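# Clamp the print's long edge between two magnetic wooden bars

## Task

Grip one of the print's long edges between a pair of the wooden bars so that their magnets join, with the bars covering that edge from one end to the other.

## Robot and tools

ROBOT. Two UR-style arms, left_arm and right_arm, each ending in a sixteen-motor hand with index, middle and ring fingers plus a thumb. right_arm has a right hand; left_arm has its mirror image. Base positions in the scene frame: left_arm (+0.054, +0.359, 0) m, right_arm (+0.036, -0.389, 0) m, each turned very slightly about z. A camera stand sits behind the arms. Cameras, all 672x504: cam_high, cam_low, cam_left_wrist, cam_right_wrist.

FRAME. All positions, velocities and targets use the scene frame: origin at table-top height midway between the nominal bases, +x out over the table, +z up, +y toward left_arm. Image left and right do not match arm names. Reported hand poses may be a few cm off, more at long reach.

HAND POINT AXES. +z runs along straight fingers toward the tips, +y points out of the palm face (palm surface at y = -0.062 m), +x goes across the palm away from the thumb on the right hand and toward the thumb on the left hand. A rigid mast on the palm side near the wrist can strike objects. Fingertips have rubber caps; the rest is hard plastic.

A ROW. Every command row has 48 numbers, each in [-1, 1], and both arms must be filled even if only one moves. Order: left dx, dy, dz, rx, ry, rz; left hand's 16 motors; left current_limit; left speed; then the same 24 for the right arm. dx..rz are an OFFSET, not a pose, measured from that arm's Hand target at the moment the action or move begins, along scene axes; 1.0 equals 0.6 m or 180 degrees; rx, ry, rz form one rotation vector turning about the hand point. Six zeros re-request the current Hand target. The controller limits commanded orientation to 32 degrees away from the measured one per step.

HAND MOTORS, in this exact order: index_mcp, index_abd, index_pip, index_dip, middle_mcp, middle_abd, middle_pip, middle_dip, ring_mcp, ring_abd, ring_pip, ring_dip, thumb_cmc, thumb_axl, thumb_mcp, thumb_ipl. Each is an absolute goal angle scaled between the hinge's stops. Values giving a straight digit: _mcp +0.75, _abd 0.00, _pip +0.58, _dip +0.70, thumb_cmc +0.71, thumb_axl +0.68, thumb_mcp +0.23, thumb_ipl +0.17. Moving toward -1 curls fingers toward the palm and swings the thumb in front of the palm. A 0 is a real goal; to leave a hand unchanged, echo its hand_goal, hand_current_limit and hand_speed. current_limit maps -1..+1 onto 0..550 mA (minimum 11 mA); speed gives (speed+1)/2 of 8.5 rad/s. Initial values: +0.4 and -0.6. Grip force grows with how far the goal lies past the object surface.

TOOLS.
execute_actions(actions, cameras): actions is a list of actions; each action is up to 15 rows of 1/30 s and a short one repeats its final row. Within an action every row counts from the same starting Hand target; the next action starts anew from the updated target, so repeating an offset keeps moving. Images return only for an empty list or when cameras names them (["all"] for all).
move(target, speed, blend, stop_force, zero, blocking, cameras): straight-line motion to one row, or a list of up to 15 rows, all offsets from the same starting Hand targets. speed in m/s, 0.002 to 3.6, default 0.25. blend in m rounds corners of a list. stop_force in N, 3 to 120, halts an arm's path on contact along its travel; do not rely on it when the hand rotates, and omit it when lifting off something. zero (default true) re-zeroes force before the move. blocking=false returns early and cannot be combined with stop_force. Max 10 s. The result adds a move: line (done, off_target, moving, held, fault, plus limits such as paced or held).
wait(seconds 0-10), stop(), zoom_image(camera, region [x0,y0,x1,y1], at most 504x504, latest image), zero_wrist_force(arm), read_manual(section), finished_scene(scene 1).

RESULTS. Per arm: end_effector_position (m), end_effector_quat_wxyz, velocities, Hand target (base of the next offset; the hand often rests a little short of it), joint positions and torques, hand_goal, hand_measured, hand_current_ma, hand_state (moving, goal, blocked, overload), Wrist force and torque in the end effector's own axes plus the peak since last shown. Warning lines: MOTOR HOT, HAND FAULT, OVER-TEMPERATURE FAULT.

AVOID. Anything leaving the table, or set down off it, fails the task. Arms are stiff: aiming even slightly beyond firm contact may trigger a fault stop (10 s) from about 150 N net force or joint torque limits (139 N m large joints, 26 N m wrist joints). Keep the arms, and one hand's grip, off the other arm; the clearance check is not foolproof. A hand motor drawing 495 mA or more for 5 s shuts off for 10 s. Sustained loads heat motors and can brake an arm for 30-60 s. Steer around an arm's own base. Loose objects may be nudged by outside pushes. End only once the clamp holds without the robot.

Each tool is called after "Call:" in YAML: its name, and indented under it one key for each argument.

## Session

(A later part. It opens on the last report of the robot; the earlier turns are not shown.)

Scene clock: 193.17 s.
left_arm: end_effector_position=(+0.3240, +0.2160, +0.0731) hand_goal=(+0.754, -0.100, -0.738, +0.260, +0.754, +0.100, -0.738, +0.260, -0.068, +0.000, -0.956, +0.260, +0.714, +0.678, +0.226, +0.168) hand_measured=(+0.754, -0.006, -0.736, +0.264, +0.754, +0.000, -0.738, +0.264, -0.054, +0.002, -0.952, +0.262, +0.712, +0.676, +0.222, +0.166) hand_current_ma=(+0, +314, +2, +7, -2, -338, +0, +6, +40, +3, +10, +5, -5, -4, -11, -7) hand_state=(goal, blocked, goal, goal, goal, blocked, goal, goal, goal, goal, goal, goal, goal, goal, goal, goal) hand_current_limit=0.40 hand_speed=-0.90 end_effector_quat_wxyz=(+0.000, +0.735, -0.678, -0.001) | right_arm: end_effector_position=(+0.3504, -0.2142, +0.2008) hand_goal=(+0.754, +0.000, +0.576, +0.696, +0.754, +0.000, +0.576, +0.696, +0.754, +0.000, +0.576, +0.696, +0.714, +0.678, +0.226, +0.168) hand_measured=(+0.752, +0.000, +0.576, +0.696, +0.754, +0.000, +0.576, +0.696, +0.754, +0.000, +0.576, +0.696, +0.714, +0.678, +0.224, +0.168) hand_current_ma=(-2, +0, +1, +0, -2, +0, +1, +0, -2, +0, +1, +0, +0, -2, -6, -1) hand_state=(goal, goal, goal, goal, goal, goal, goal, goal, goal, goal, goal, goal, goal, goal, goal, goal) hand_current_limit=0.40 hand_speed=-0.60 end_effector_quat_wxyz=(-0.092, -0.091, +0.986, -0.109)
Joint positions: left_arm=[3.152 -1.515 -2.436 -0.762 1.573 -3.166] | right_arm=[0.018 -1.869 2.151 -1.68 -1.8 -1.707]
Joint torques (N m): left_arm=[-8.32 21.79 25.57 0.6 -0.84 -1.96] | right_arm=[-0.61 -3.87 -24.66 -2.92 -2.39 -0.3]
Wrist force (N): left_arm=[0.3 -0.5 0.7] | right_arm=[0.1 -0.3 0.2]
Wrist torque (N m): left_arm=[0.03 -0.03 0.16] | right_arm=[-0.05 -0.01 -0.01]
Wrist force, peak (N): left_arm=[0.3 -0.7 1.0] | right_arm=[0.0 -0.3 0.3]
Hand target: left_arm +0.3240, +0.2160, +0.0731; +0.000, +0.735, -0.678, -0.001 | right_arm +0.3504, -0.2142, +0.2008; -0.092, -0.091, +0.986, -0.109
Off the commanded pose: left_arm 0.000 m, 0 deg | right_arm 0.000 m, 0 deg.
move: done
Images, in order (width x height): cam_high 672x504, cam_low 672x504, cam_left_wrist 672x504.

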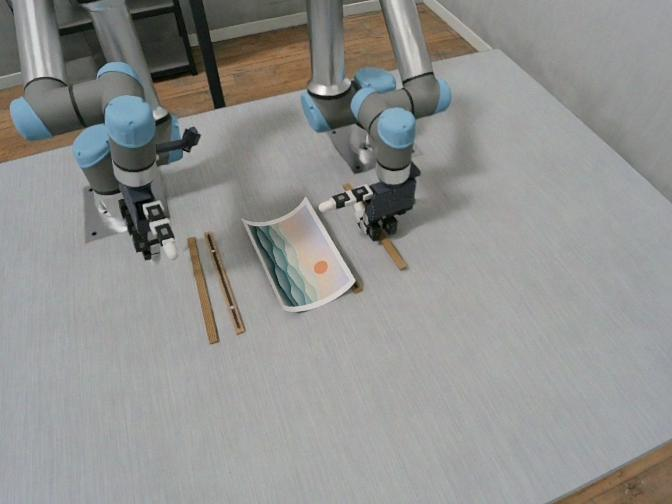

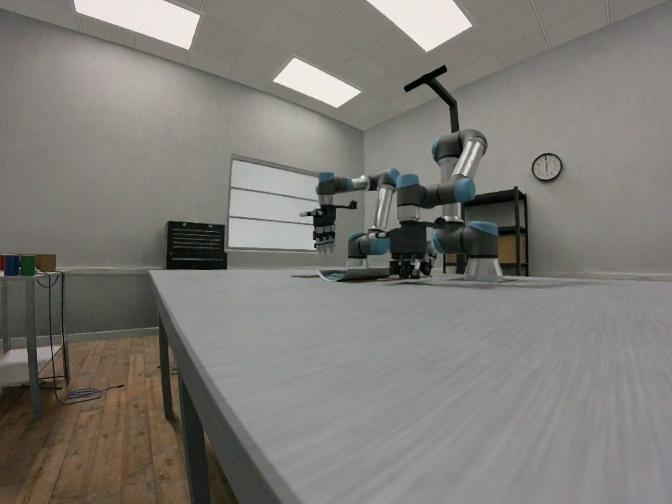

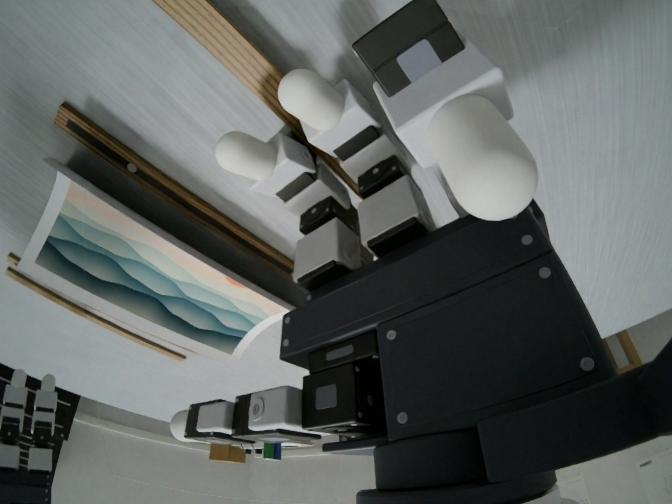

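Call:
move:
  target:
    - [0,0,0.1,0,0,0,0.7534,-0.1,-0.7372,0.2609,0.7534,0.1,-0.7372,0.2609,-0.0685,0,-0.956,0.2609,0.714,0.678,0.226,0.168,0.4,-0.9,0,-0.1,0.1,0,0,0,0.754,0,0.576,0.696,0.754,0,0.576,0.696,0.754,0,0.576,0.696,0.714,0.678,0.226,0.168,0.4,-0.6]
    - [0.0317,-0.2058,0.1,0,0,0.005,0.7534,-0.1,-0.7372,0.2609,0.7534,0.1,-0.7372,0.2609,-0.0685,0,-0.956,0.2609,0.714,0.678,0.226,0.168,0.4,-0.9,0,-0.2,0.15,0,0,0,0.754,0,0.576,0.696,0.754,0,0.576,0.696,0.754,0,0.576,0.696,0.714,0.678,0.226,0.168,0.4,-0.6]
  speed: 0.08
  blend: [0.01, 0]
  cameras: ["cam_low","cam_left_wrist","cam_high"]

Call:
zoom_image:
  camera: "cam_high"
  region: [270, 150, 390, 300]

Call:
zoom_image:
  camera: "cam_low"
  region: [320, 210, 440, 300]

Call:
zoom_image:
  camera: "cam_left_wrist"
  region: [0, 0, 360, 340]

Scene clock: 210.03 s.
left_arm: end_effector_position=(+0.3430, +0.0927, +0.1331) hand_goal=(+0.754, -0.100, -0.738, +0.260, +0.754, +0.100, -0.738, +0.260, -0.068, +0.000, -0.956, +0.260, +0.714, +0.678, +0.226, +0.168) hand_measured=(+0.754, -0.006, -0.736, +0.264, +0.754, +0.000, -0.738, +0.264, -0.054, +0.002, -0.952, +0.262, +0.712, +0.676, +0.222, +0.166) hand_current_ma=(+0, +314, +2, +7, -1, -338, +0, +6, +40, +3, +10, +5, -5, -4, -11, -7) hand_state=(goal, blocked, goal, goal, goal, blocked, goal, goal, goal, goal, goal, goal, goal, goal, goal, goal) hand_current_limit=0.40 hand_speed=-0.90 end_effector_quat_wxyz=(+0.000, +0.740, -0.672, -0.001) | right_arm: end_effector_position=(+0.3504, -0.3341, +0.2908) hand_goal=(+0.754, +0.000, +0.576, +0.696, +0.754, +0.000, +0.576, +0.696, +0.754, +0.000, +0.576, +0.696, +0.714, +0.678, +0.226, +0.168) hand_measured=(+0.752, +0.000, +0.576, +0.696, +0.752, +0.000, +0.576, +0.696, +0.752, +0.000, +0.576, +0.696, +0.714, +0.678, +0.224, +0.168) hand_current_ma=(-2, +0, +1, +0, -2, +0, +1, +0, -2, +0, +1, +0, +0, -2, -7, -1) hand_state=(goal, goal, goal, goal, goal, goal, goal, goal, goal, goal, goal, goal, goal, goal, goal, goal) hand_current_limit=0.40 hand_speed=-0.60 end_effector_quat_wxyz=(-0.092, -0.091, +0.986, -0.109)
Joint positions: left_arm=[2.839 -1.567 -2.184 -0.963 1.573 -3.495] | right_arm=[-0.338 -1.985 2.013 -1.518 -1.846 -2.071]
Joint torques (N m): left_arm=[-8.77 12.45 25.56 3.6 1.44 -2.15] | right_arm=[-12.25 -18.09 -34.68 -0.31 -3.22 -2.26]
Wrist force (N): left_arm=[-0.2 -0.3 0.6] | right_arm=[0.0 0.1 0.0]
Wrist torque (N m): left_arm=[0.09 0.07 0.13] | right_arm=[0.01 -0.01 0.00]
Wrist force, peak (N): left_arm=[-0.2 -0.8 1.0] | right_arm=[-0.2 0.2 0.6]
Hand target: left_arm +0.3430, +0.0926, +0.1331; +0.000, +0.740, -0.672, -0.001 | right_arm +0.3504, -0.3342, +0.2908; -0.092, -0.091, +0.986, -0.109
Off the commanded pose: left_arm 0.000 m, 0 deg | right_arm 0.000 m, 0 deg.
move: done
Images, in order (width x height): cam_high 672x504, cam_low 672x504, cam_left_wrist 672x504.

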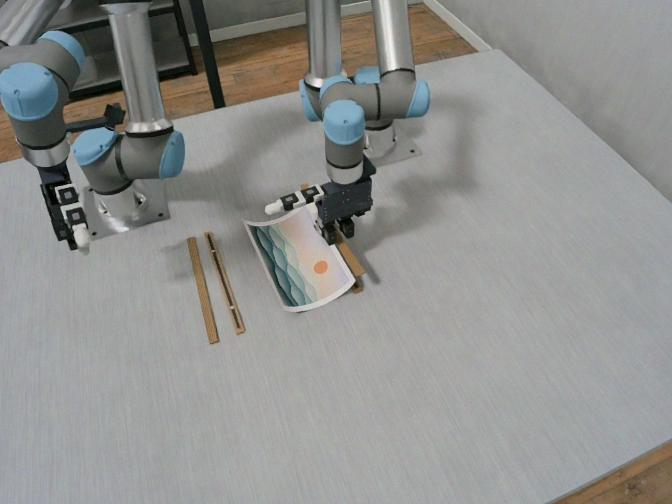

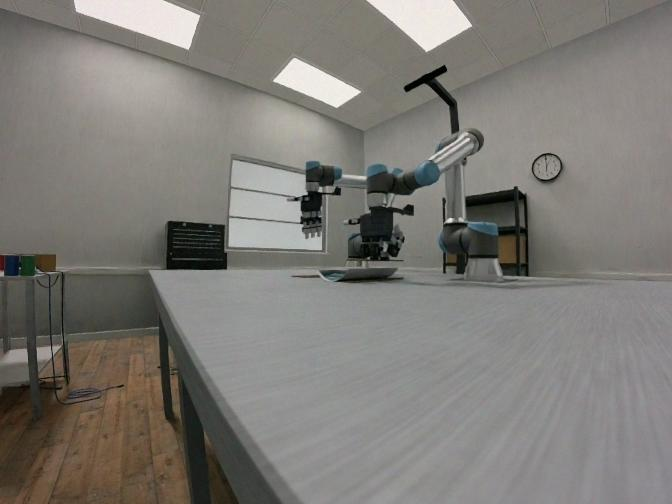

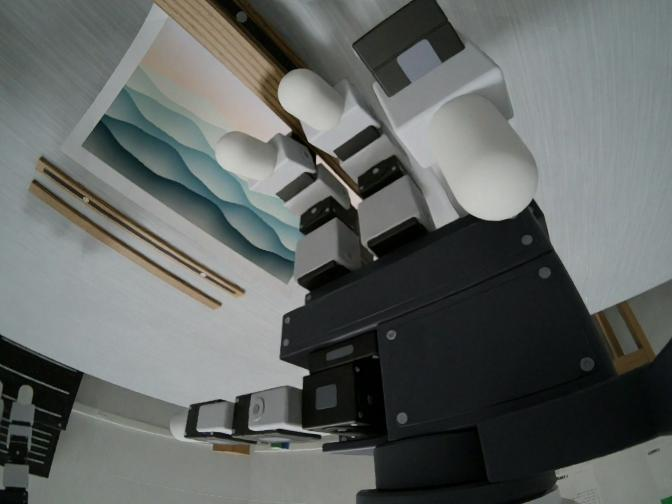

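Scaled by 3.360 from the camera's 672x504 image, which has a finer 960x720 frame.

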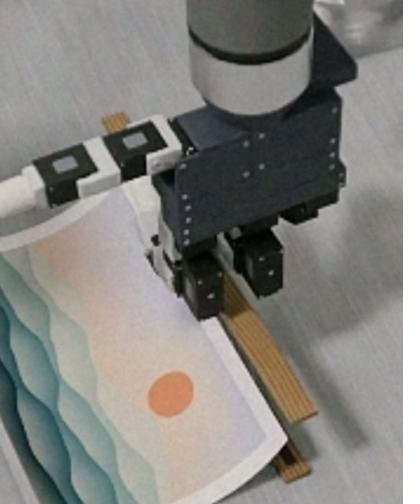

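Scaled by 4.200 from the camera's 672x504 image, which has a finer 960x720 frame.

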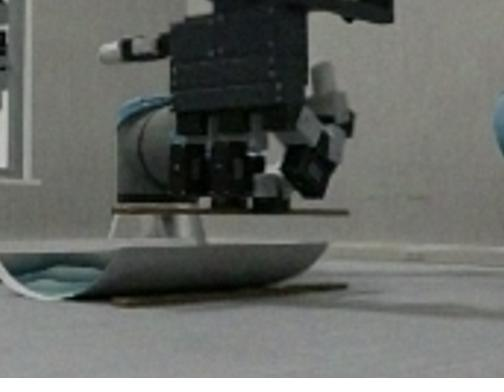

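Scaled by 1.400 from the camera's 672x504 image, which has a finer 960x720 frame.

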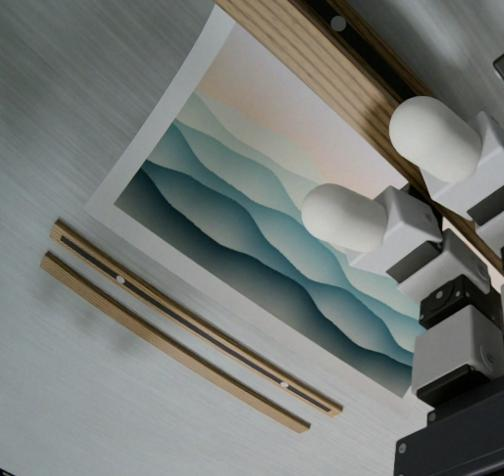

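Call:
zoom_image:
  camera: "cam_low"
  region: [315, 255, 365, 290]

Call:
zoom_image:
  camera: "cam_low"
  region: [375, 250, 425, 285]

Call:
zoom_image:
  camera: "cam_high"
  region: [330, 255, 390, 305]

Scaled by 10.080 from the camera's 672x504 image, which has a finer 960x720 frame.

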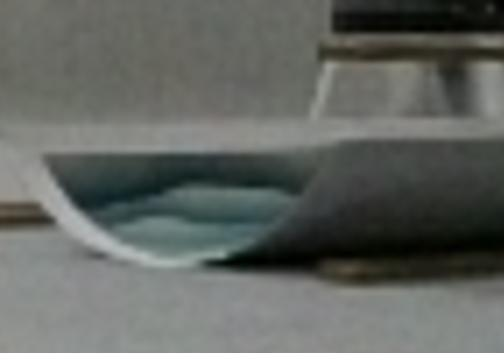

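Scaled by 10.080 from the camera's 672x504 image, which has a finer 960x720 frame.

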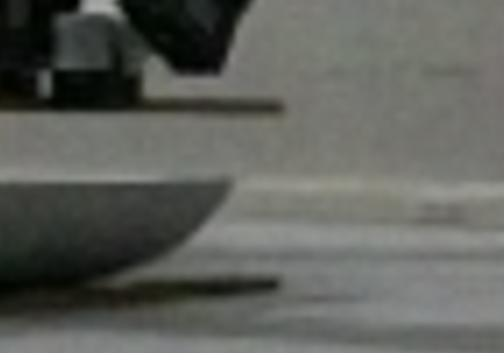

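Scaled by 8.400 from the camera's 672x504 image, which has a finer 960x720 frame.

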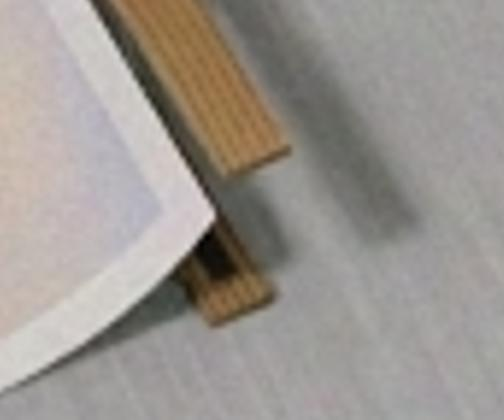

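Call:
move:
  target: [0,0,-0.045,0,0,0,0.7534,-0.1,-0.7372,0.2609,0.7534,0.1,-0.7372,0.2609,-0.0685,0,-0.956,0.2609,0.714,0.678,0.226,0.168,0.4,-0.9,0,0,0,0,0,0,0.754,0,0.576,0.696,0.754,0,0.576,0.696,0.754,0,0.576,0.696,0.714,0.678,0.226,0.168,0.4,-0.6]
  speed: 0.04
  cameras: ["cam_low","cam_left_wrist","cam_high"]

Call:
zoom_image:
  camera: "cam_high"
  region: [330, 255, 390, 305]

Call:
zoom_image:
  camera: "cam_low"
  region: [315, 250, 365, 290]

Call:
zoom_image:
  camera: "cam_low"
  region: [365, 250, 425, 290]

Call:
zoom_image:
  camera: "cam_left_wrist"
  region: [60, 0, 360, 200]

Scene clock: 223.43 s.
left_arm: end_effector_position=(+0.3430, +0.0926, +0.1062) hand_goal=(+0.754, -0.100, -0.738, +0.260, +0.754, +0.100, -0.738, +0.260, -0.068, +0.000, -0.956, +0.260, +0.714, +0.678, +0.226, +0.168) hand_measured=(+0.754, -0.006, -0.736, +0.264, +0.754, +0.000, -0.738, +0.264, -0.054, +0.002, -0.952, +0.262, +0.712, +0.676, +0.222, +0.166) hand_current_ma=(+0, +314, +2, +7, -1, -338, +0, +6, +40, +3, +10, +5, -5, -4, -11, -7) hand_state=(goal, blocked, goal, goal, goal, blocked, goal, goal, goal, goal, goal, goal, goal, goal, goal, goal) hand_current_limit=0.40 hand_speed=-0.90 end_effector_quat_wxyz=(+0.000, +0.740, -0.672, -0.001) | right_arm: end_effector_position=(+0.3504, -0.3342, +0.2908) hand_goal=(+0.754, +0.000, +0.576, +0.696, +0.754, +0.000, +0.576, +0.696, +0.754, +0.000, +0.576, +0.696, +0.714, +0.678, +0.226, +0.168) hand_measured=(+0.752, +0.000, +0.576, +0.696, +0.752, +0.000, +0.576, +0.696, +0.752, +0.000, +0.576, +0.696, +0.714, +0.678, +0.224, +0.168) hand_current_ma=(-2, +0, +1, +0, -2, +0, +1, +0, -2, +0, +1, +0, +0, -2, -7, -1) hand_state=(goal, goal, goal, goal, goal, goal, goal, goal, goal, goal, goal, goal, goal, goal, goal, goal) hand_current_limit=0.40 hand_speed=-0.60 end_effector_quat_wxyz=(-0.092, -0.091, +0.986, -0.109)
Joint positions: left_arm=[2.838 -1.615 -2.221 -0.878 1.573 -3.495] | right_arm=[-0.338 -1.985 2.013 -1.518 -1.846 -2.072]
Joint torques (N m): left_arm=[-3.13 11.16 13.45 3.49 0.78 -0.02] | right_arm=[-11.12 -17.5 -35.44 -0.75 -3.11 -1.76]
Wrist force (N): left_arm=[-0.4 -0.4 0.5] | right_arm=[-0.1 -0.1 0.0]
Wrist torque (N m): left_arm=[0.07 0.10 0.10] | right_arm=[-0.02 0.01 -0.01]
Wrist force, peak (N): left_arm=[-0.3 -1.3 0.3] | right_arm=[-0.5 -0.2 0.1]
Hand target: left_arm +0.3430, +0.0926, +0.1061; +0.000, +0.740, -0.672, -0.001 | right_arm +0.3504, -0.3342, +0.2908; -0.092, -0.091, +0.986, -0.109
Off the commanded pose: left_arm 0.000 m, 0 deg | right_arm 0.000 m, 0 deg.
move: done
Images, in order (width x height): cam_high 672x504, cam_low 672x504, cam_left_wrist 672x504.

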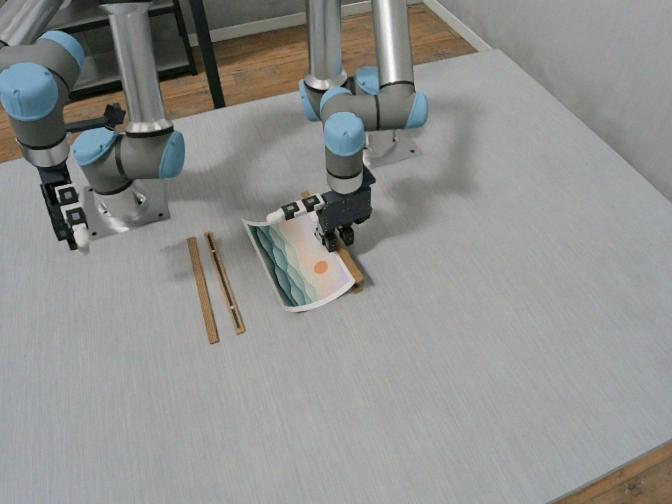

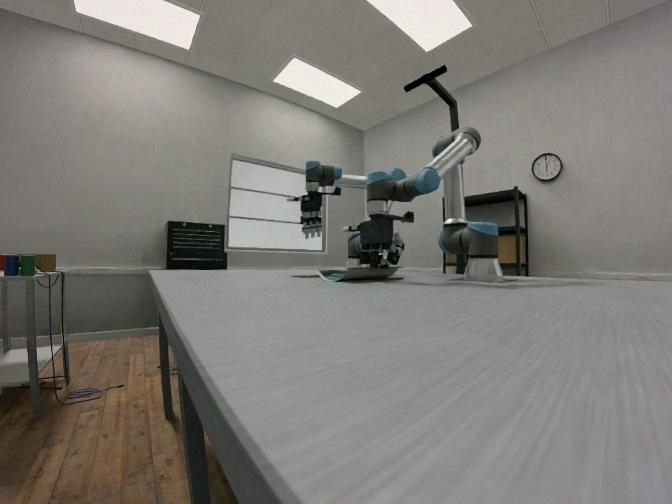

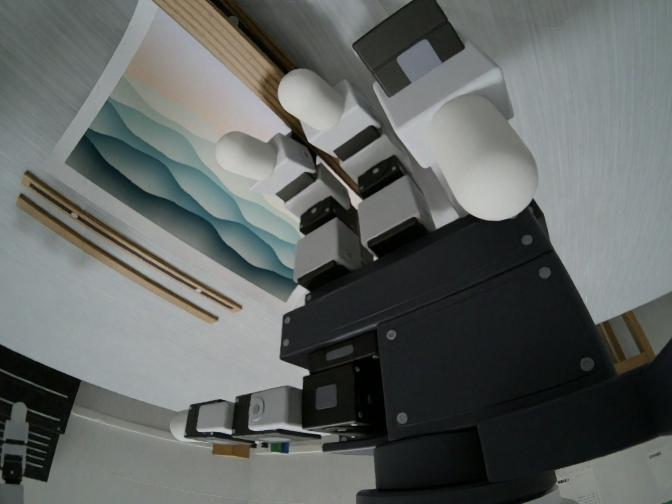

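Scaled by 8.400 from the camera's 672x504 image, which has a finer 960x720 frame.

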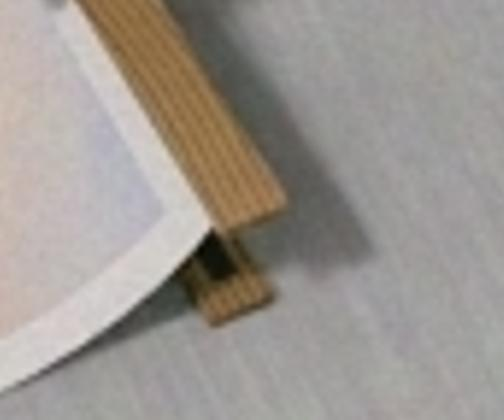

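Scaled by 10.080 from the camera's 672x504 image, which has a finer 960x720 frame.

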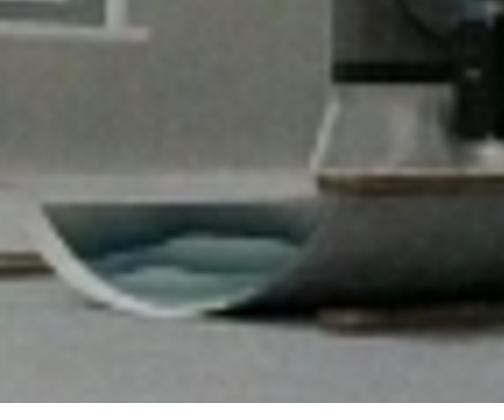

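Scaled by 8.400 from the camera's 672x504 image, which has a finer 960x720 frame.

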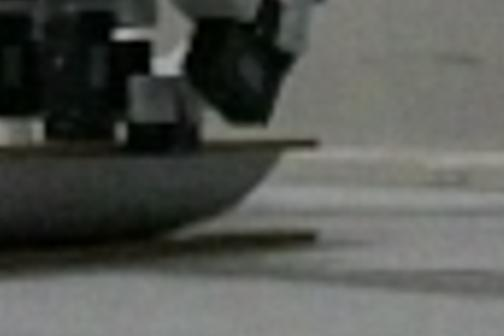

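Scaled by 1.680 from the camera's 672x504 image, which has a finer 960x720 frame.

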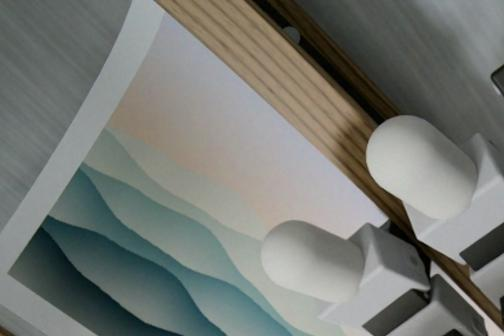

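Call:
execute_actions:
  actions: []

Scene clock: 225.80 s.
left_arm: end_effector_position=(+0.3430, +0.0926, +0.1061) hand_goal=(+0.754, -0.100, -0.738, +0.260, +0.754, +0.100, -0.738, +0.260, -0.068, +0.000, -0.956, +0.260, +0.714, +0.678, +0.226, +0.168) hand_measured=(+0.754, -0.006, -0.736, +0.264, +0.754, +0.000, -0.738, +0.264, -0.054, +0.002, -0.952, +0.262, +0.712, +0.676, +0.222, +0.166) hand_current_ma=(+0, +314, +2, +7, -1, -338, +0, +6, +40, +3, +10, +5, -5, -4, -11, -7) hand_state=(goal, blocked, goal, goal, goal, blocked, goal, goal, goal, goal, goal, goal, goal, goal, goal, goal) hand_current_limit=0.40 hand_speed=-0.90 end_effector_quat_wxyz=(+0.000, +0.740, -0.672, -0.001) | right_arm: end_effector_position=(+0.3504, -0.3342, +0.2908) hand_goal=(+0.754, +0.000, +0.576, +0.696, +0.754, +0.000, +0.576, +0.696, +0.754, +0.000, +0.576, +0.696, +0.714, +0.678, +0.226, +0.168) hand_measured=(+0.752, +0.000, +0.576, +0.696, +0.752, +0.000, +0.576, +0.696, +0.752, +0.000, +0.576, +0.696, +0.714, +0.678, +0.224, +0.168) hand_current_ma=(-2, +0, +1, +0, -2, +0, +1, +0, -2, +0, +1, +0, +0, -2, -7, -1) hand_state=(goal, goal, goal, goal, goal, goal, goal, goal, goal, goal, goal, goal, goal, goal, goal, goal) hand_current_limit=0.40 hand_speed=-0.60 end_effector_quat_wxyz=(-0.092, -0.091, +0.986, -0.109)
Joint positions: left_arm=[2.838 -1.615 -2.221 -0.878 1.573 -3.495] | right_arm=[-0.338 -1.985 2.013 -1.518 -1.846 -2.072]
Joint velocities: within noise
Joint torques (N m): left_arm=[-2.51 11.96 10.22 3.6 -1.03 -1.89] | right_arm=[-10.71 -17.08 -35.23 -0.91 -2.66 -1.95]
Wrist force (N): left_arm=[-0.3 -0.7 0.6] | right_arm=[-0.1 0.0 0.0]
Wrist torque (N m): left_arm=[0.01 0.10 0.11] | right_arm=[-0.03 0.01 -0.01]
Wrist force, peak (N): left_arm=[-0.1 -1.1 0.7] | right_arm=[-0.4 -0.2 -0.1]
Hand target: left_arm +0.3430, +0.0926, +0.1061; +0.000, +0.740, -0.672, -0.001 | right_arm +0.3504, -0.3342, +0.2908; -0.092, -0.091, +0.986, -0.109
Off the commanded pose: left_arm 0.000 m, 0 deg | right_arm 0.000 m, 0 deg.

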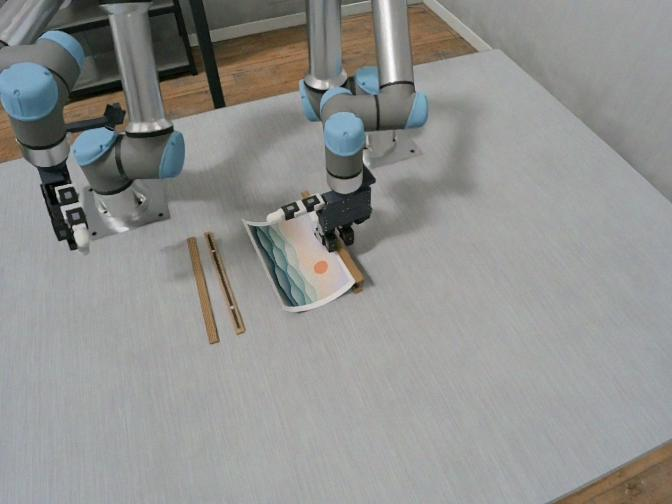

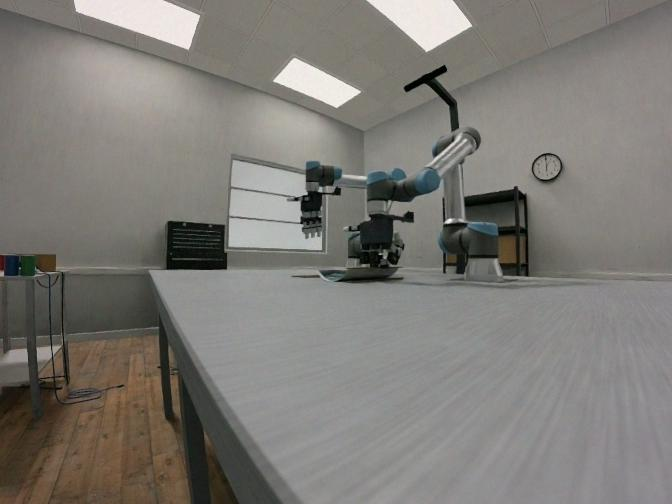

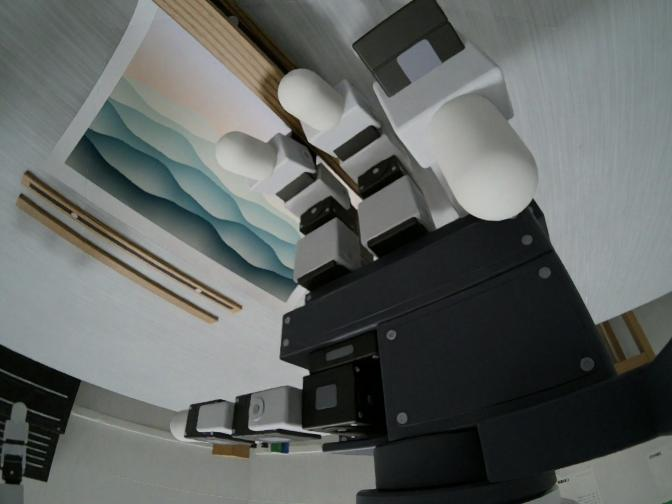

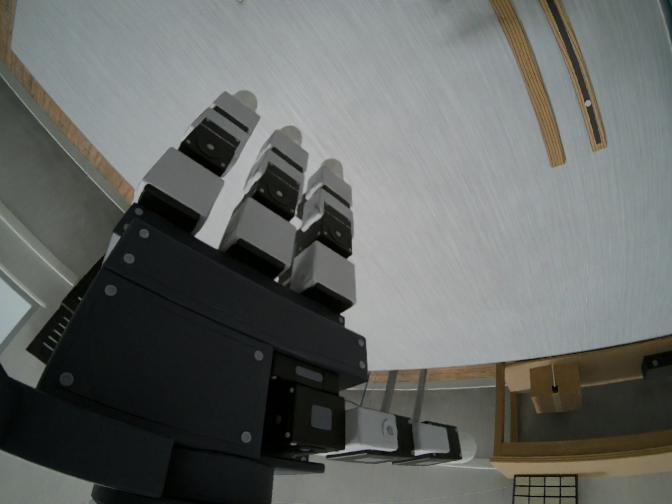

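Call:
zoom_image:
  camera: "cam_high"
  region: [330, 255, 390, 305]

Call:
zoom_image:
  camera: "cam_low"
  region: [280, 240, 420, 295]

Call:
zoom_image:
  camera: "cam_left_wrist"
  region: [120, 0, 400, 220]

Scaled by 8.400 from the camera's 672x504 image, which has a finer 960x720 frame.

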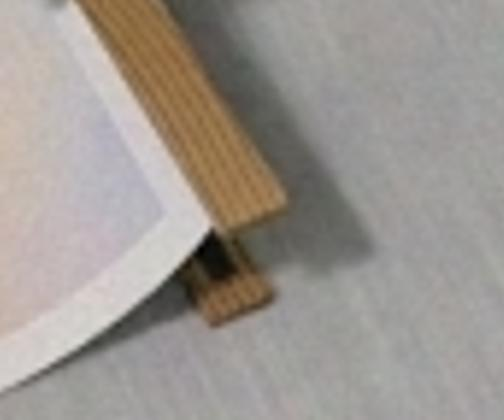

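Scaled by 3.600 from the camera's 672x504 image, which has a finer 960x720 frame.

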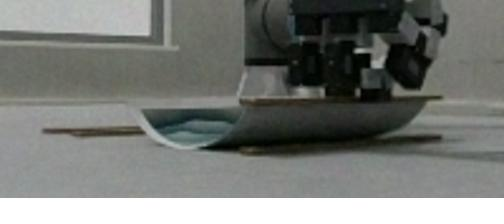

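Scaled by 1.800 from the camera's 672x504 image, which has a finer 960x720 frame.

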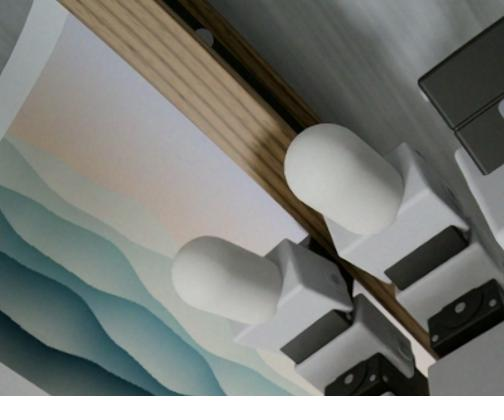

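Call:
move:
  target:
    - [0,0,0.0083,0,0,0,0.7534,-0.1,-0.7372,0.2609,0.7534,0.1,-0.7372,0.2609,-0.0685,0,-0.956,0.2609,0.714,0.678,0.226,0.168,0.4,-0.9,0,0,0,0,0,0,0.754,0,0.576,0.696,0.754,0,0.576,0.696,0.754,0,0.576,0.696,0.714,0.678,0.226,0.168,0.4,-0.6]
    - [0,-0.01,0.0083,0,0,0,0.7534,-0.1,-0.7372,0.2609,0.7534,0.1,-0.7372,0.2609,-0.0685,0,-0.956,0.2609,0.714,0.678,0.226,0.168,0.4,-0.9,0,0,0,0,0,0,0.754,0,0.576,0.696,0.754,0,0.576,0.696,0.754,0,0.576,0.696,0.714,0.678,0.226,0.168,0.4,-0.6]
    - [0,-0.01,-0.0252,0,0,0,0.7534,-0.1,-0.7372,0.2609,0.7534,0.1,-0.7372,0.2609,-0.0685,0,-0.956,0.2609,0.714,0.678,0.226,0.168,0.4,-0.9,0,0,0,0,0,0,0.754,0,0.576,0.696,0.754,0,0.576,0.696,0.754,0,0.576,0.696,0.714,0.678,0.226,0.168,0.4,-0.6]
  speed: 0.03
  blend: 0.001
  cameras: ["cam_high","cam_low","cam_left_wrist"]

Call:
zoom_image:
  camera: "cam_high"
  region: [330, 255, 390, 305]

Call:
zoom_image:
  camera: "cam_low"
  region: [280, 240, 420, 295]

Call:
zoom_image:
  camera: "cam_left_wrist"
  region: [120, 0, 400, 220]

Scene clock: 231.80 s.
left_arm: end_effector_position=(+0.3430, +0.0866, +0.0911) hand_goal=(+0.754, -0.100, -0.738, +0.260, +0.754, +0.100, -0.738, +0.260, -0.068, +0.000, -0.956, +0.260, +0.714, +0.678, +0.226, +0.168) hand_measured=(+0.754, -0.006, -0.736, +0.264, +0.754, +0.000, -0.738, +0.264, -0.054, +0.002, -0.952, +0.262, +0.712, +0.676, +0.222, +0.166) hand_current_ma=(+0, +314, +2, +7, -1, -338, +0, +6, +40, +3, +10, +5, -5, -4, -11, -7) hand_state=(goal, blocked, goal, goal, goal, blocked, goal, goal, goal, goal, goal, goal, goal, goal, goal, goal) hand_current_limit=0.40 hand_speed=-0.90 end_effector_quat_wxyz=(+0.000, +0.740, -0.672, -0.001) | right_arm: end_effector_position=(+0.3504, -0.3342, +0.2908) hand_goal=(+0.754, +0.000, +0.576, +0.696, +0.754, +0.000, +0.576, +0.696, +0.754, +0.000, +0.576, +0.696, +0.714, +0.678, +0.226, +0.168) hand_measured=(+0.752, +0.000, +0.576, +0.696, +0.752, +0.000, +0.576, +0.696, +0.752, +0.000, +0.576, +0.696, +0.714, +0.678, +0.224, +0.168) hand_current_ma=(-2, +0, +1, +0, -2, +0, +1, +0, -2, +0, +1, +0, +0, -2, -7, -1) hand_state=(goal, goal, goal, goal, goal, goal, goal, goal, goal, goal, goal, goal, goal, goal, goal, goal) hand_current_limit=0.40 hand_speed=-0.60 end_effector_quat_wxyz=(-0.092, -0.091, +0.986, -0.109)
Joint positions: left_arm=[2.825 -1.652 -2.232 -0.83 1.573 -3.509] | right_arm=[-0.338 -1.985 2.013 -1.518 -1.846 -2.072]
Joint torques (N m): left_arm=[-10.49 14.66 9 3.8 1.33 -2.3] | right_arm=[-10.29 -17.64 -33.47 -1.26 -1.81 -1.99]
Wrist force (N): left_arm=[-0.3 -0.4 0.2] | right_arm=[-0.3 0.0 0.0]
Wrist torque (N m): left_arm=[0.08 0.11 0.09] | right_arm=[-0.02 0.03 -0.02]
Wrist force, peak (N): left_arm=[-0.2 -1.1 0.6] | right_arm=[-0.5 -0.2 0.1]
Hand target: left_arm +0.3430, +0.0866, +0.0910; +0.000, +0.740, -0.672, -0.001 | right_arm +0.3504, -0.3342, +0.2908; -0.092, -0.091, +0.986, -0.109
Off the commanded pose: left_arm 0.000 m, 0 deg | right_arm 0.000 m, 0 deg.
move: done
Images, in order (width x height): cam_high 672x504, cam_low 672x504, cam_left_wrist 672x504.

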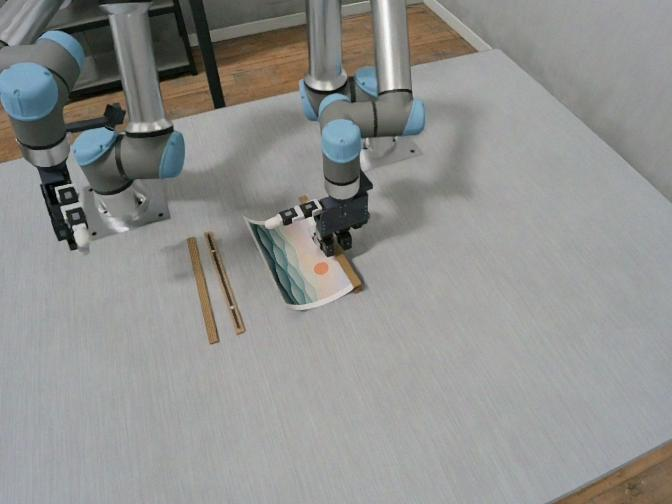

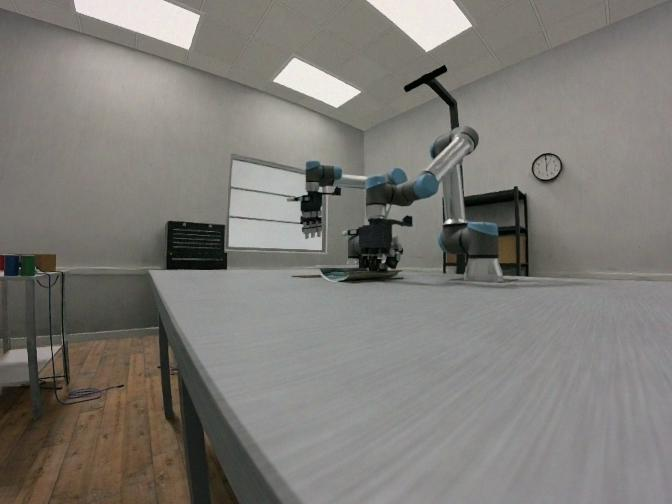

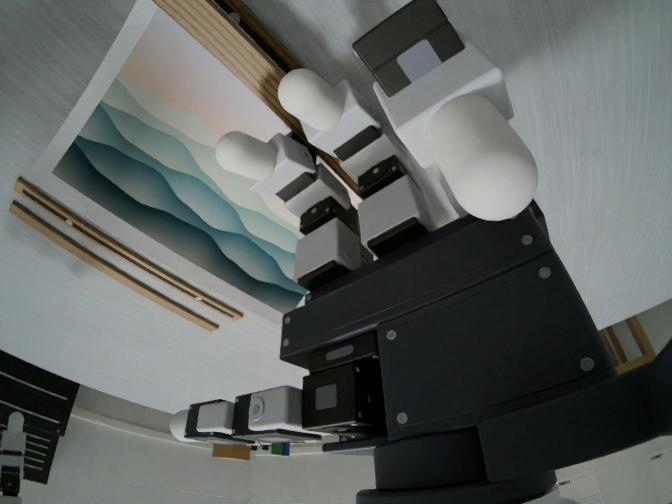

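Scaled by 8.400 from the camera's 672x504 image, which has a finer 960x720 frame.

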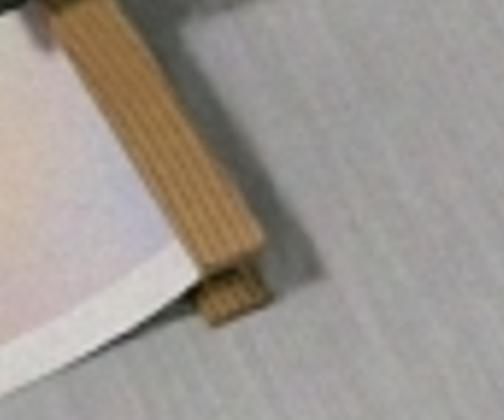

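Scaled by 3.600 from the camera's 672x504 image, which has a finer 960x720 frame.

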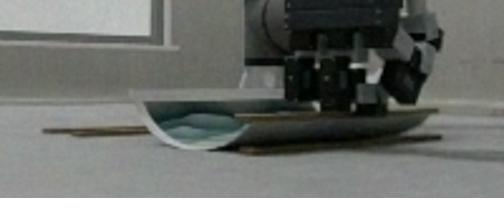

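Scaled by 1.800 from the camera's 672x504 image, which has a finer 960x720 frame.

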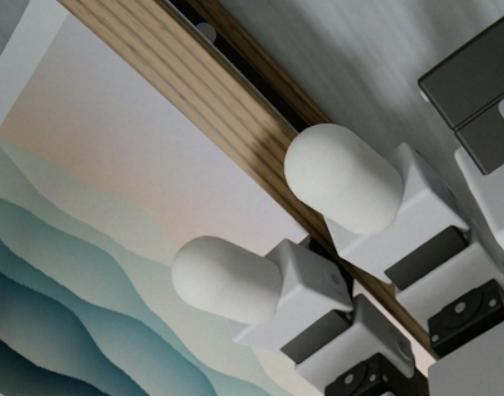

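Call:
zoom_image:
  camera: "cam_low"
  region: [310, 260, 370, 290]

Call:
zoom_image:
  camera: "cam_low"
  region: [360, 260, 420, 290]

Scaled by 8.400 from the camera's 672x504 image, which has a finer 960x720 frame.

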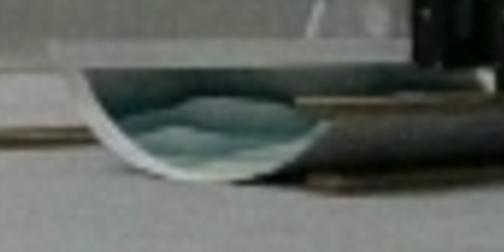

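Scaled by 8.400 from the camera's 672x504 image, which has a finer 960x720 frame.

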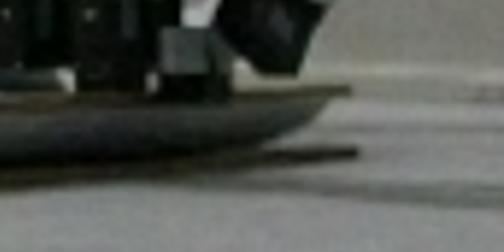

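Call:
move:
  target:
    - [0,0.0033,-0.0202,0,0,0,0.7534,-0.1,-0.7372,0.2609,0.7534,0.1,-0.7372,0.2609,-0.0685,0,-0.956,0.2609,0.714,0.678,0.226,0.168,0.4,-0.9,0,0,0,0,0,0,0.754,0,0.576,0.696,0.754,0,0.576,0.696,0.754,0,0.576,0.696,0.714,0.678,0.226,0.168,0.4,-0.6]
  speed: 0.03
  cameras: ["cam_high","cam_low","cam_left_wrist"]

Call:
zoom_image:
  camera: "cam_high"
  region: [330, 255, 390, 305]

Call:
zoom_image:
  camera: "cam_low"
  region: [310, 260, 370, 290]

Call:
zoom_image:
  camera: "cam_low"
  region: [360, 260, 420, 290]

Call:
zoom_image:
  camera: "cam_left_wrist"
  region: [120, 0, 400, 220]

Scene clock: 235.60 s.
left_arm: end_effector_position=(+0.3430, +0.0885, +0.0790) hand_goal=(+0.754, -0.100, -0.738, +0.260, +0.754, +0.100, -0.738, +0.260, -0.068, +0.000, -0.956, +0.260, +0.714, +0.678, +0.226, +0.168) hand_measured=(+0.754, -0.006, -0.736, +0.264, +0.754, +0.000, -0.738, +0.264, -0.054, +0.002, -0.952, +0.262, +0.712, +0.676, +0.222, +0.166) hand_current_ma=(+0, +314, +2, +7, -1, -338, +0, +6, +40, +3, +10, +5, -5, -4, -11, -7) hand_state=(goal, blocked, goal, goal, goal, blocked, goal, goal, goal, goal, goal, goal, goal, goal, goal, goal) hand_current_limit=0.40 hand_speed=-0.90 end_effector_quat_wxyz=(+0.000, +0.740, -0.672, -0.001) | right_arm: end_effector_position=(+0.3504, -0.3342, +0.2908) hand_goal=(+0.754, +0.000, +0.576, +0.696, +0.754, +0.000, +0.576, +0.696, +0.754, +0.000, +0.576, +0.696, +0.714, +0.678, +0.226, +0.168) hand_measured=(+0.752, +0.000, +0.576, +0.696, +0.752, +0.000, +0.576, +0.696, +0.752, +0.000, +0.576, +0.696, +0.714, +0.678, +0.224, +0.168) hand_current_ma=(-2, +0, +1, +0, -2, +0, +1, +0, -2, +0, +1, +0, +0, -2, -7, -1) hand_state=(goal, goal, goal, goal, goal, goal, goal, goal, goal, goal, goal, goal, goal, goal, goal, goal) hand_current_limit=0.40 hand_speed=-0.60 end_effector_quat_wxyz=(-0.092, -0.091, +0.986, -0.109)
Joint positions: left_arm=[2.829 -1.675 -2.249 -0.791 1.573 -3.505] | right_arm=[-0.338 -1.985 2.013 -1.518 -1.846 -2.072]
Joint torques (N m): left_arm=[8.35 14.84 9.55 3.59 0.8 2.2] | right_arm=[-10.11 -18.25 -32.71 -1.41 -1.64 -1.76]
Wrist force (N): left_arm=[-0.1 -0.6 0.0] | right_arm=[-0.3 0.2 0.1]
Wrist torque (N m): left_arm=[0.08 0.07 -0.02] | right_arm=[0.01 0.02 -0.01]
Wrist force, peak (N): left_arm=[-0.1 -0.9 0.5] | right_arm=[-0.4 -0.1 -0.1]
Hand target: left_arm +0.3430, +0.0885, +0.0789; +0.000, +0.740, -0.672, -0.001 | right_arm +0.3504, -0.3342, +0.2908; -0.092, -0.091, +0.986, -0.109
Off the commanded pose: left_arm 0.000 m, 0 deg | right_arm 0.000 m, 0 deg.
move: done
Images, in order (width x height): cam_high 672x504, cam_low 672x504, cam_left_wrist 672x504.

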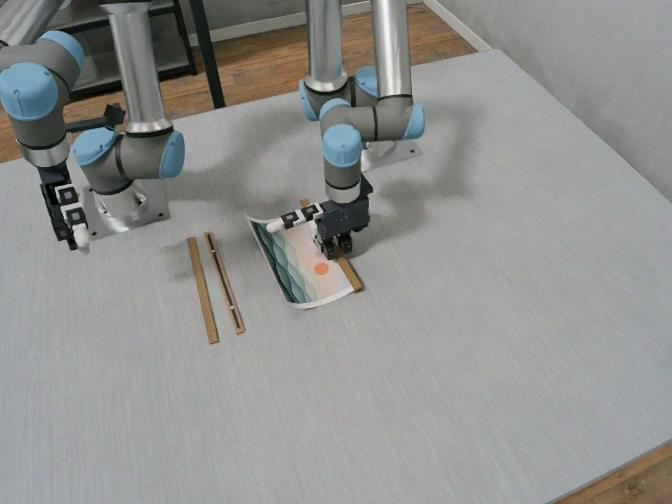

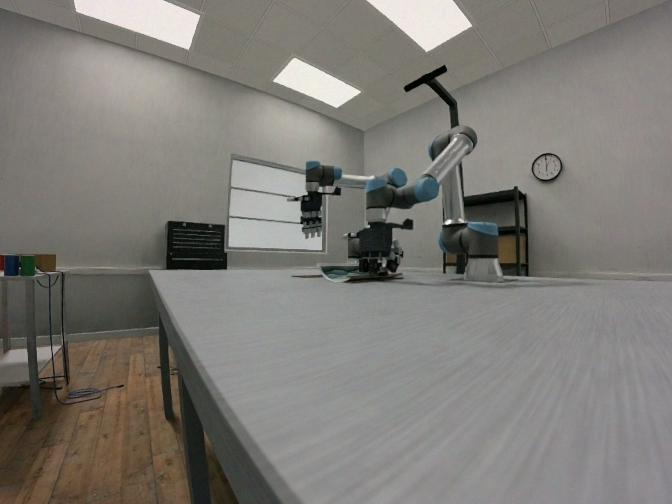

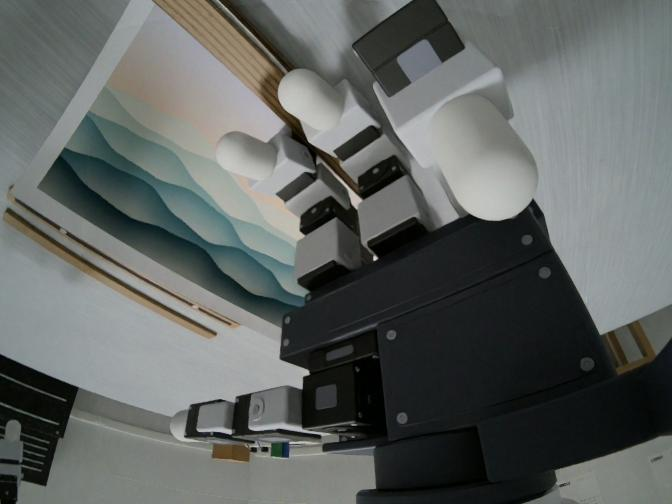

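Scaled by 8.400 from the camera's 672x504 image, which has a finer 960x720 frame.

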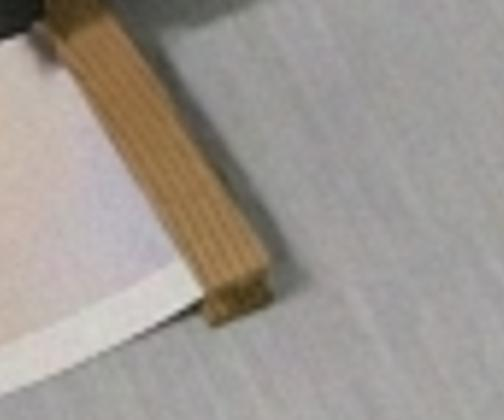

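Scaled by 8.400 from the camera's 672x504 image, which has a finer 960x720 frame.

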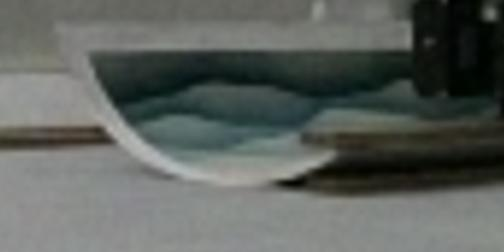

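Scaled by 8.400 from the camera's 672x504 image, which has a finer 960x720 frame.

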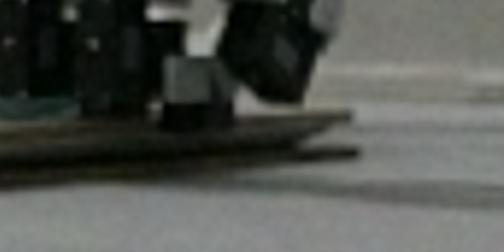

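Scaled by 1.800 from the camera's 672x504 image, which has a finer 960x720 frame.

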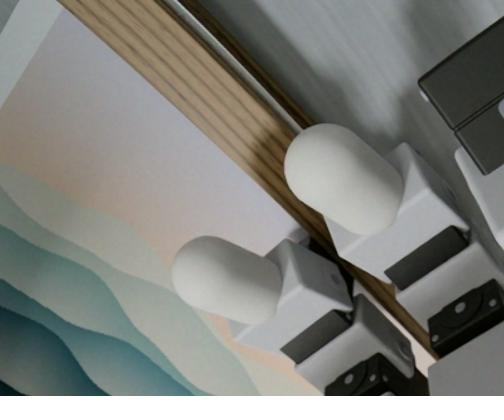

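Call:
zoom_image:
  camera: "cam_left_wrist"
  region: [190, 0, 300, 83]

Call:
zoom_image:
  camera: "cam_high"
  region: [290, 180, 370, 300]

Scaled by 4.582 from the camera's 672x504 image, which has a finer 960x720 frame.

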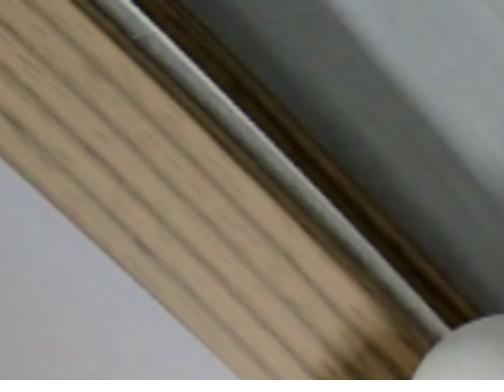

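Scaled by 4.200 from the camera's 672x504 image, which has a finer 960x720 frame.

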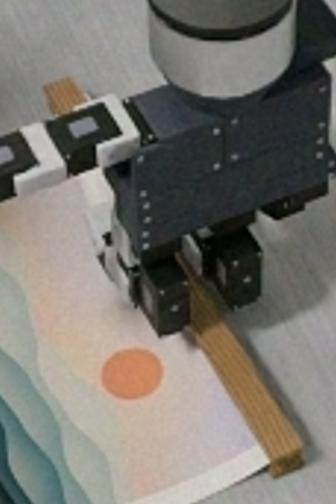

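Call:
zoom_image:
  camera: "cam_left_wrist"
  region: [150, 0, 250, 75]

Call:
zoom_image:
  camera: "cam_left_wrist"
  region: [200, 0, 240, 30]

Call:
zoom_image:
  camera: "cam_left_wrist"
  region: [240, 30, 280, 60]

Scaled by 5.040 from the camera's 672x504 image, which has a finer 960x720 frame.

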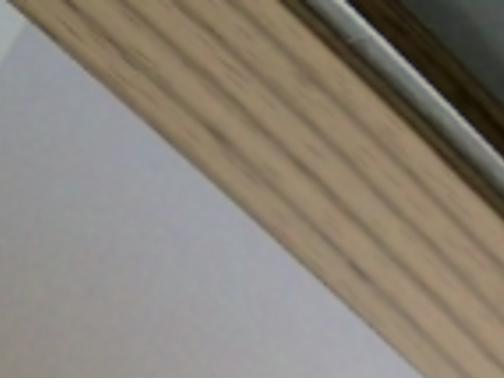

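Scaled by 12.600 from the camera's 672x504 image, which has a finer 960x720 frame.

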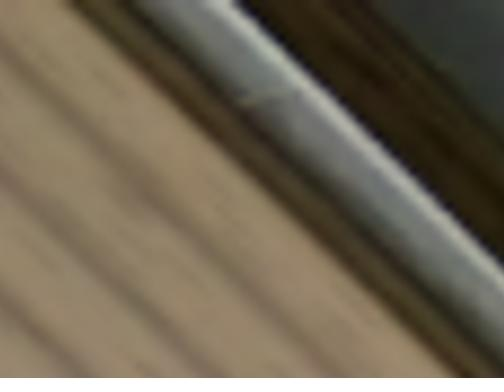

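Scaled by 12.600 from the camera's 672x504 image, which has a finer 960x720 frame.

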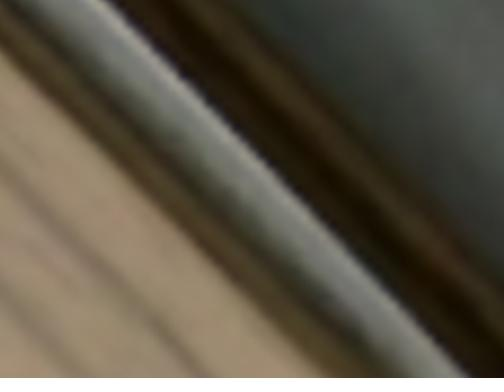

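Call:
zoom_image:
  camera: "cam_left_wrist"
  region: [190, 20, 310, 110]

Call:
zoom_image:
  camera: "cam_high"
  region: [335, 265, 375, 300]

Call:
zoom_image:
  camera: "cam_high"
  region: [285, 180, 345, 230]

Scaled by 4.200 from the camera's 672x504 image, which has a finer 960x720 frame.

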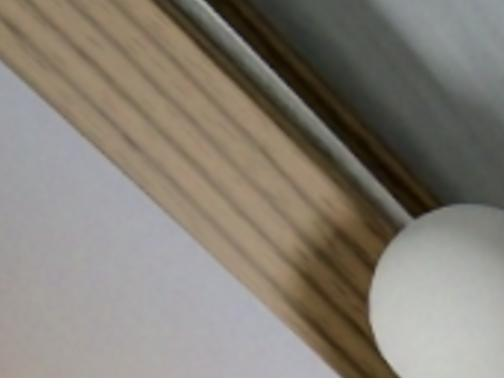

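Scaled by 12.600 from the camera's 672x504 image, which has a finer 960x720 frame.

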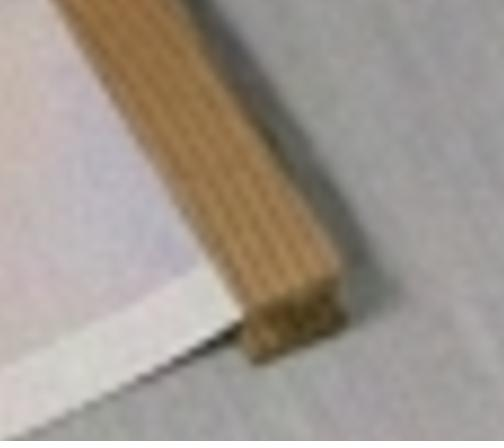

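Scaled by 8.400 from the camera's 672x504 image, which has a finer 960x720 frame.

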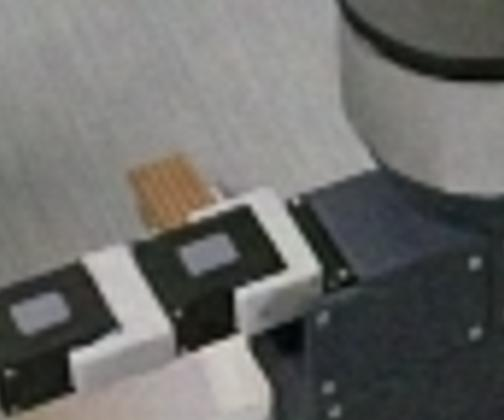

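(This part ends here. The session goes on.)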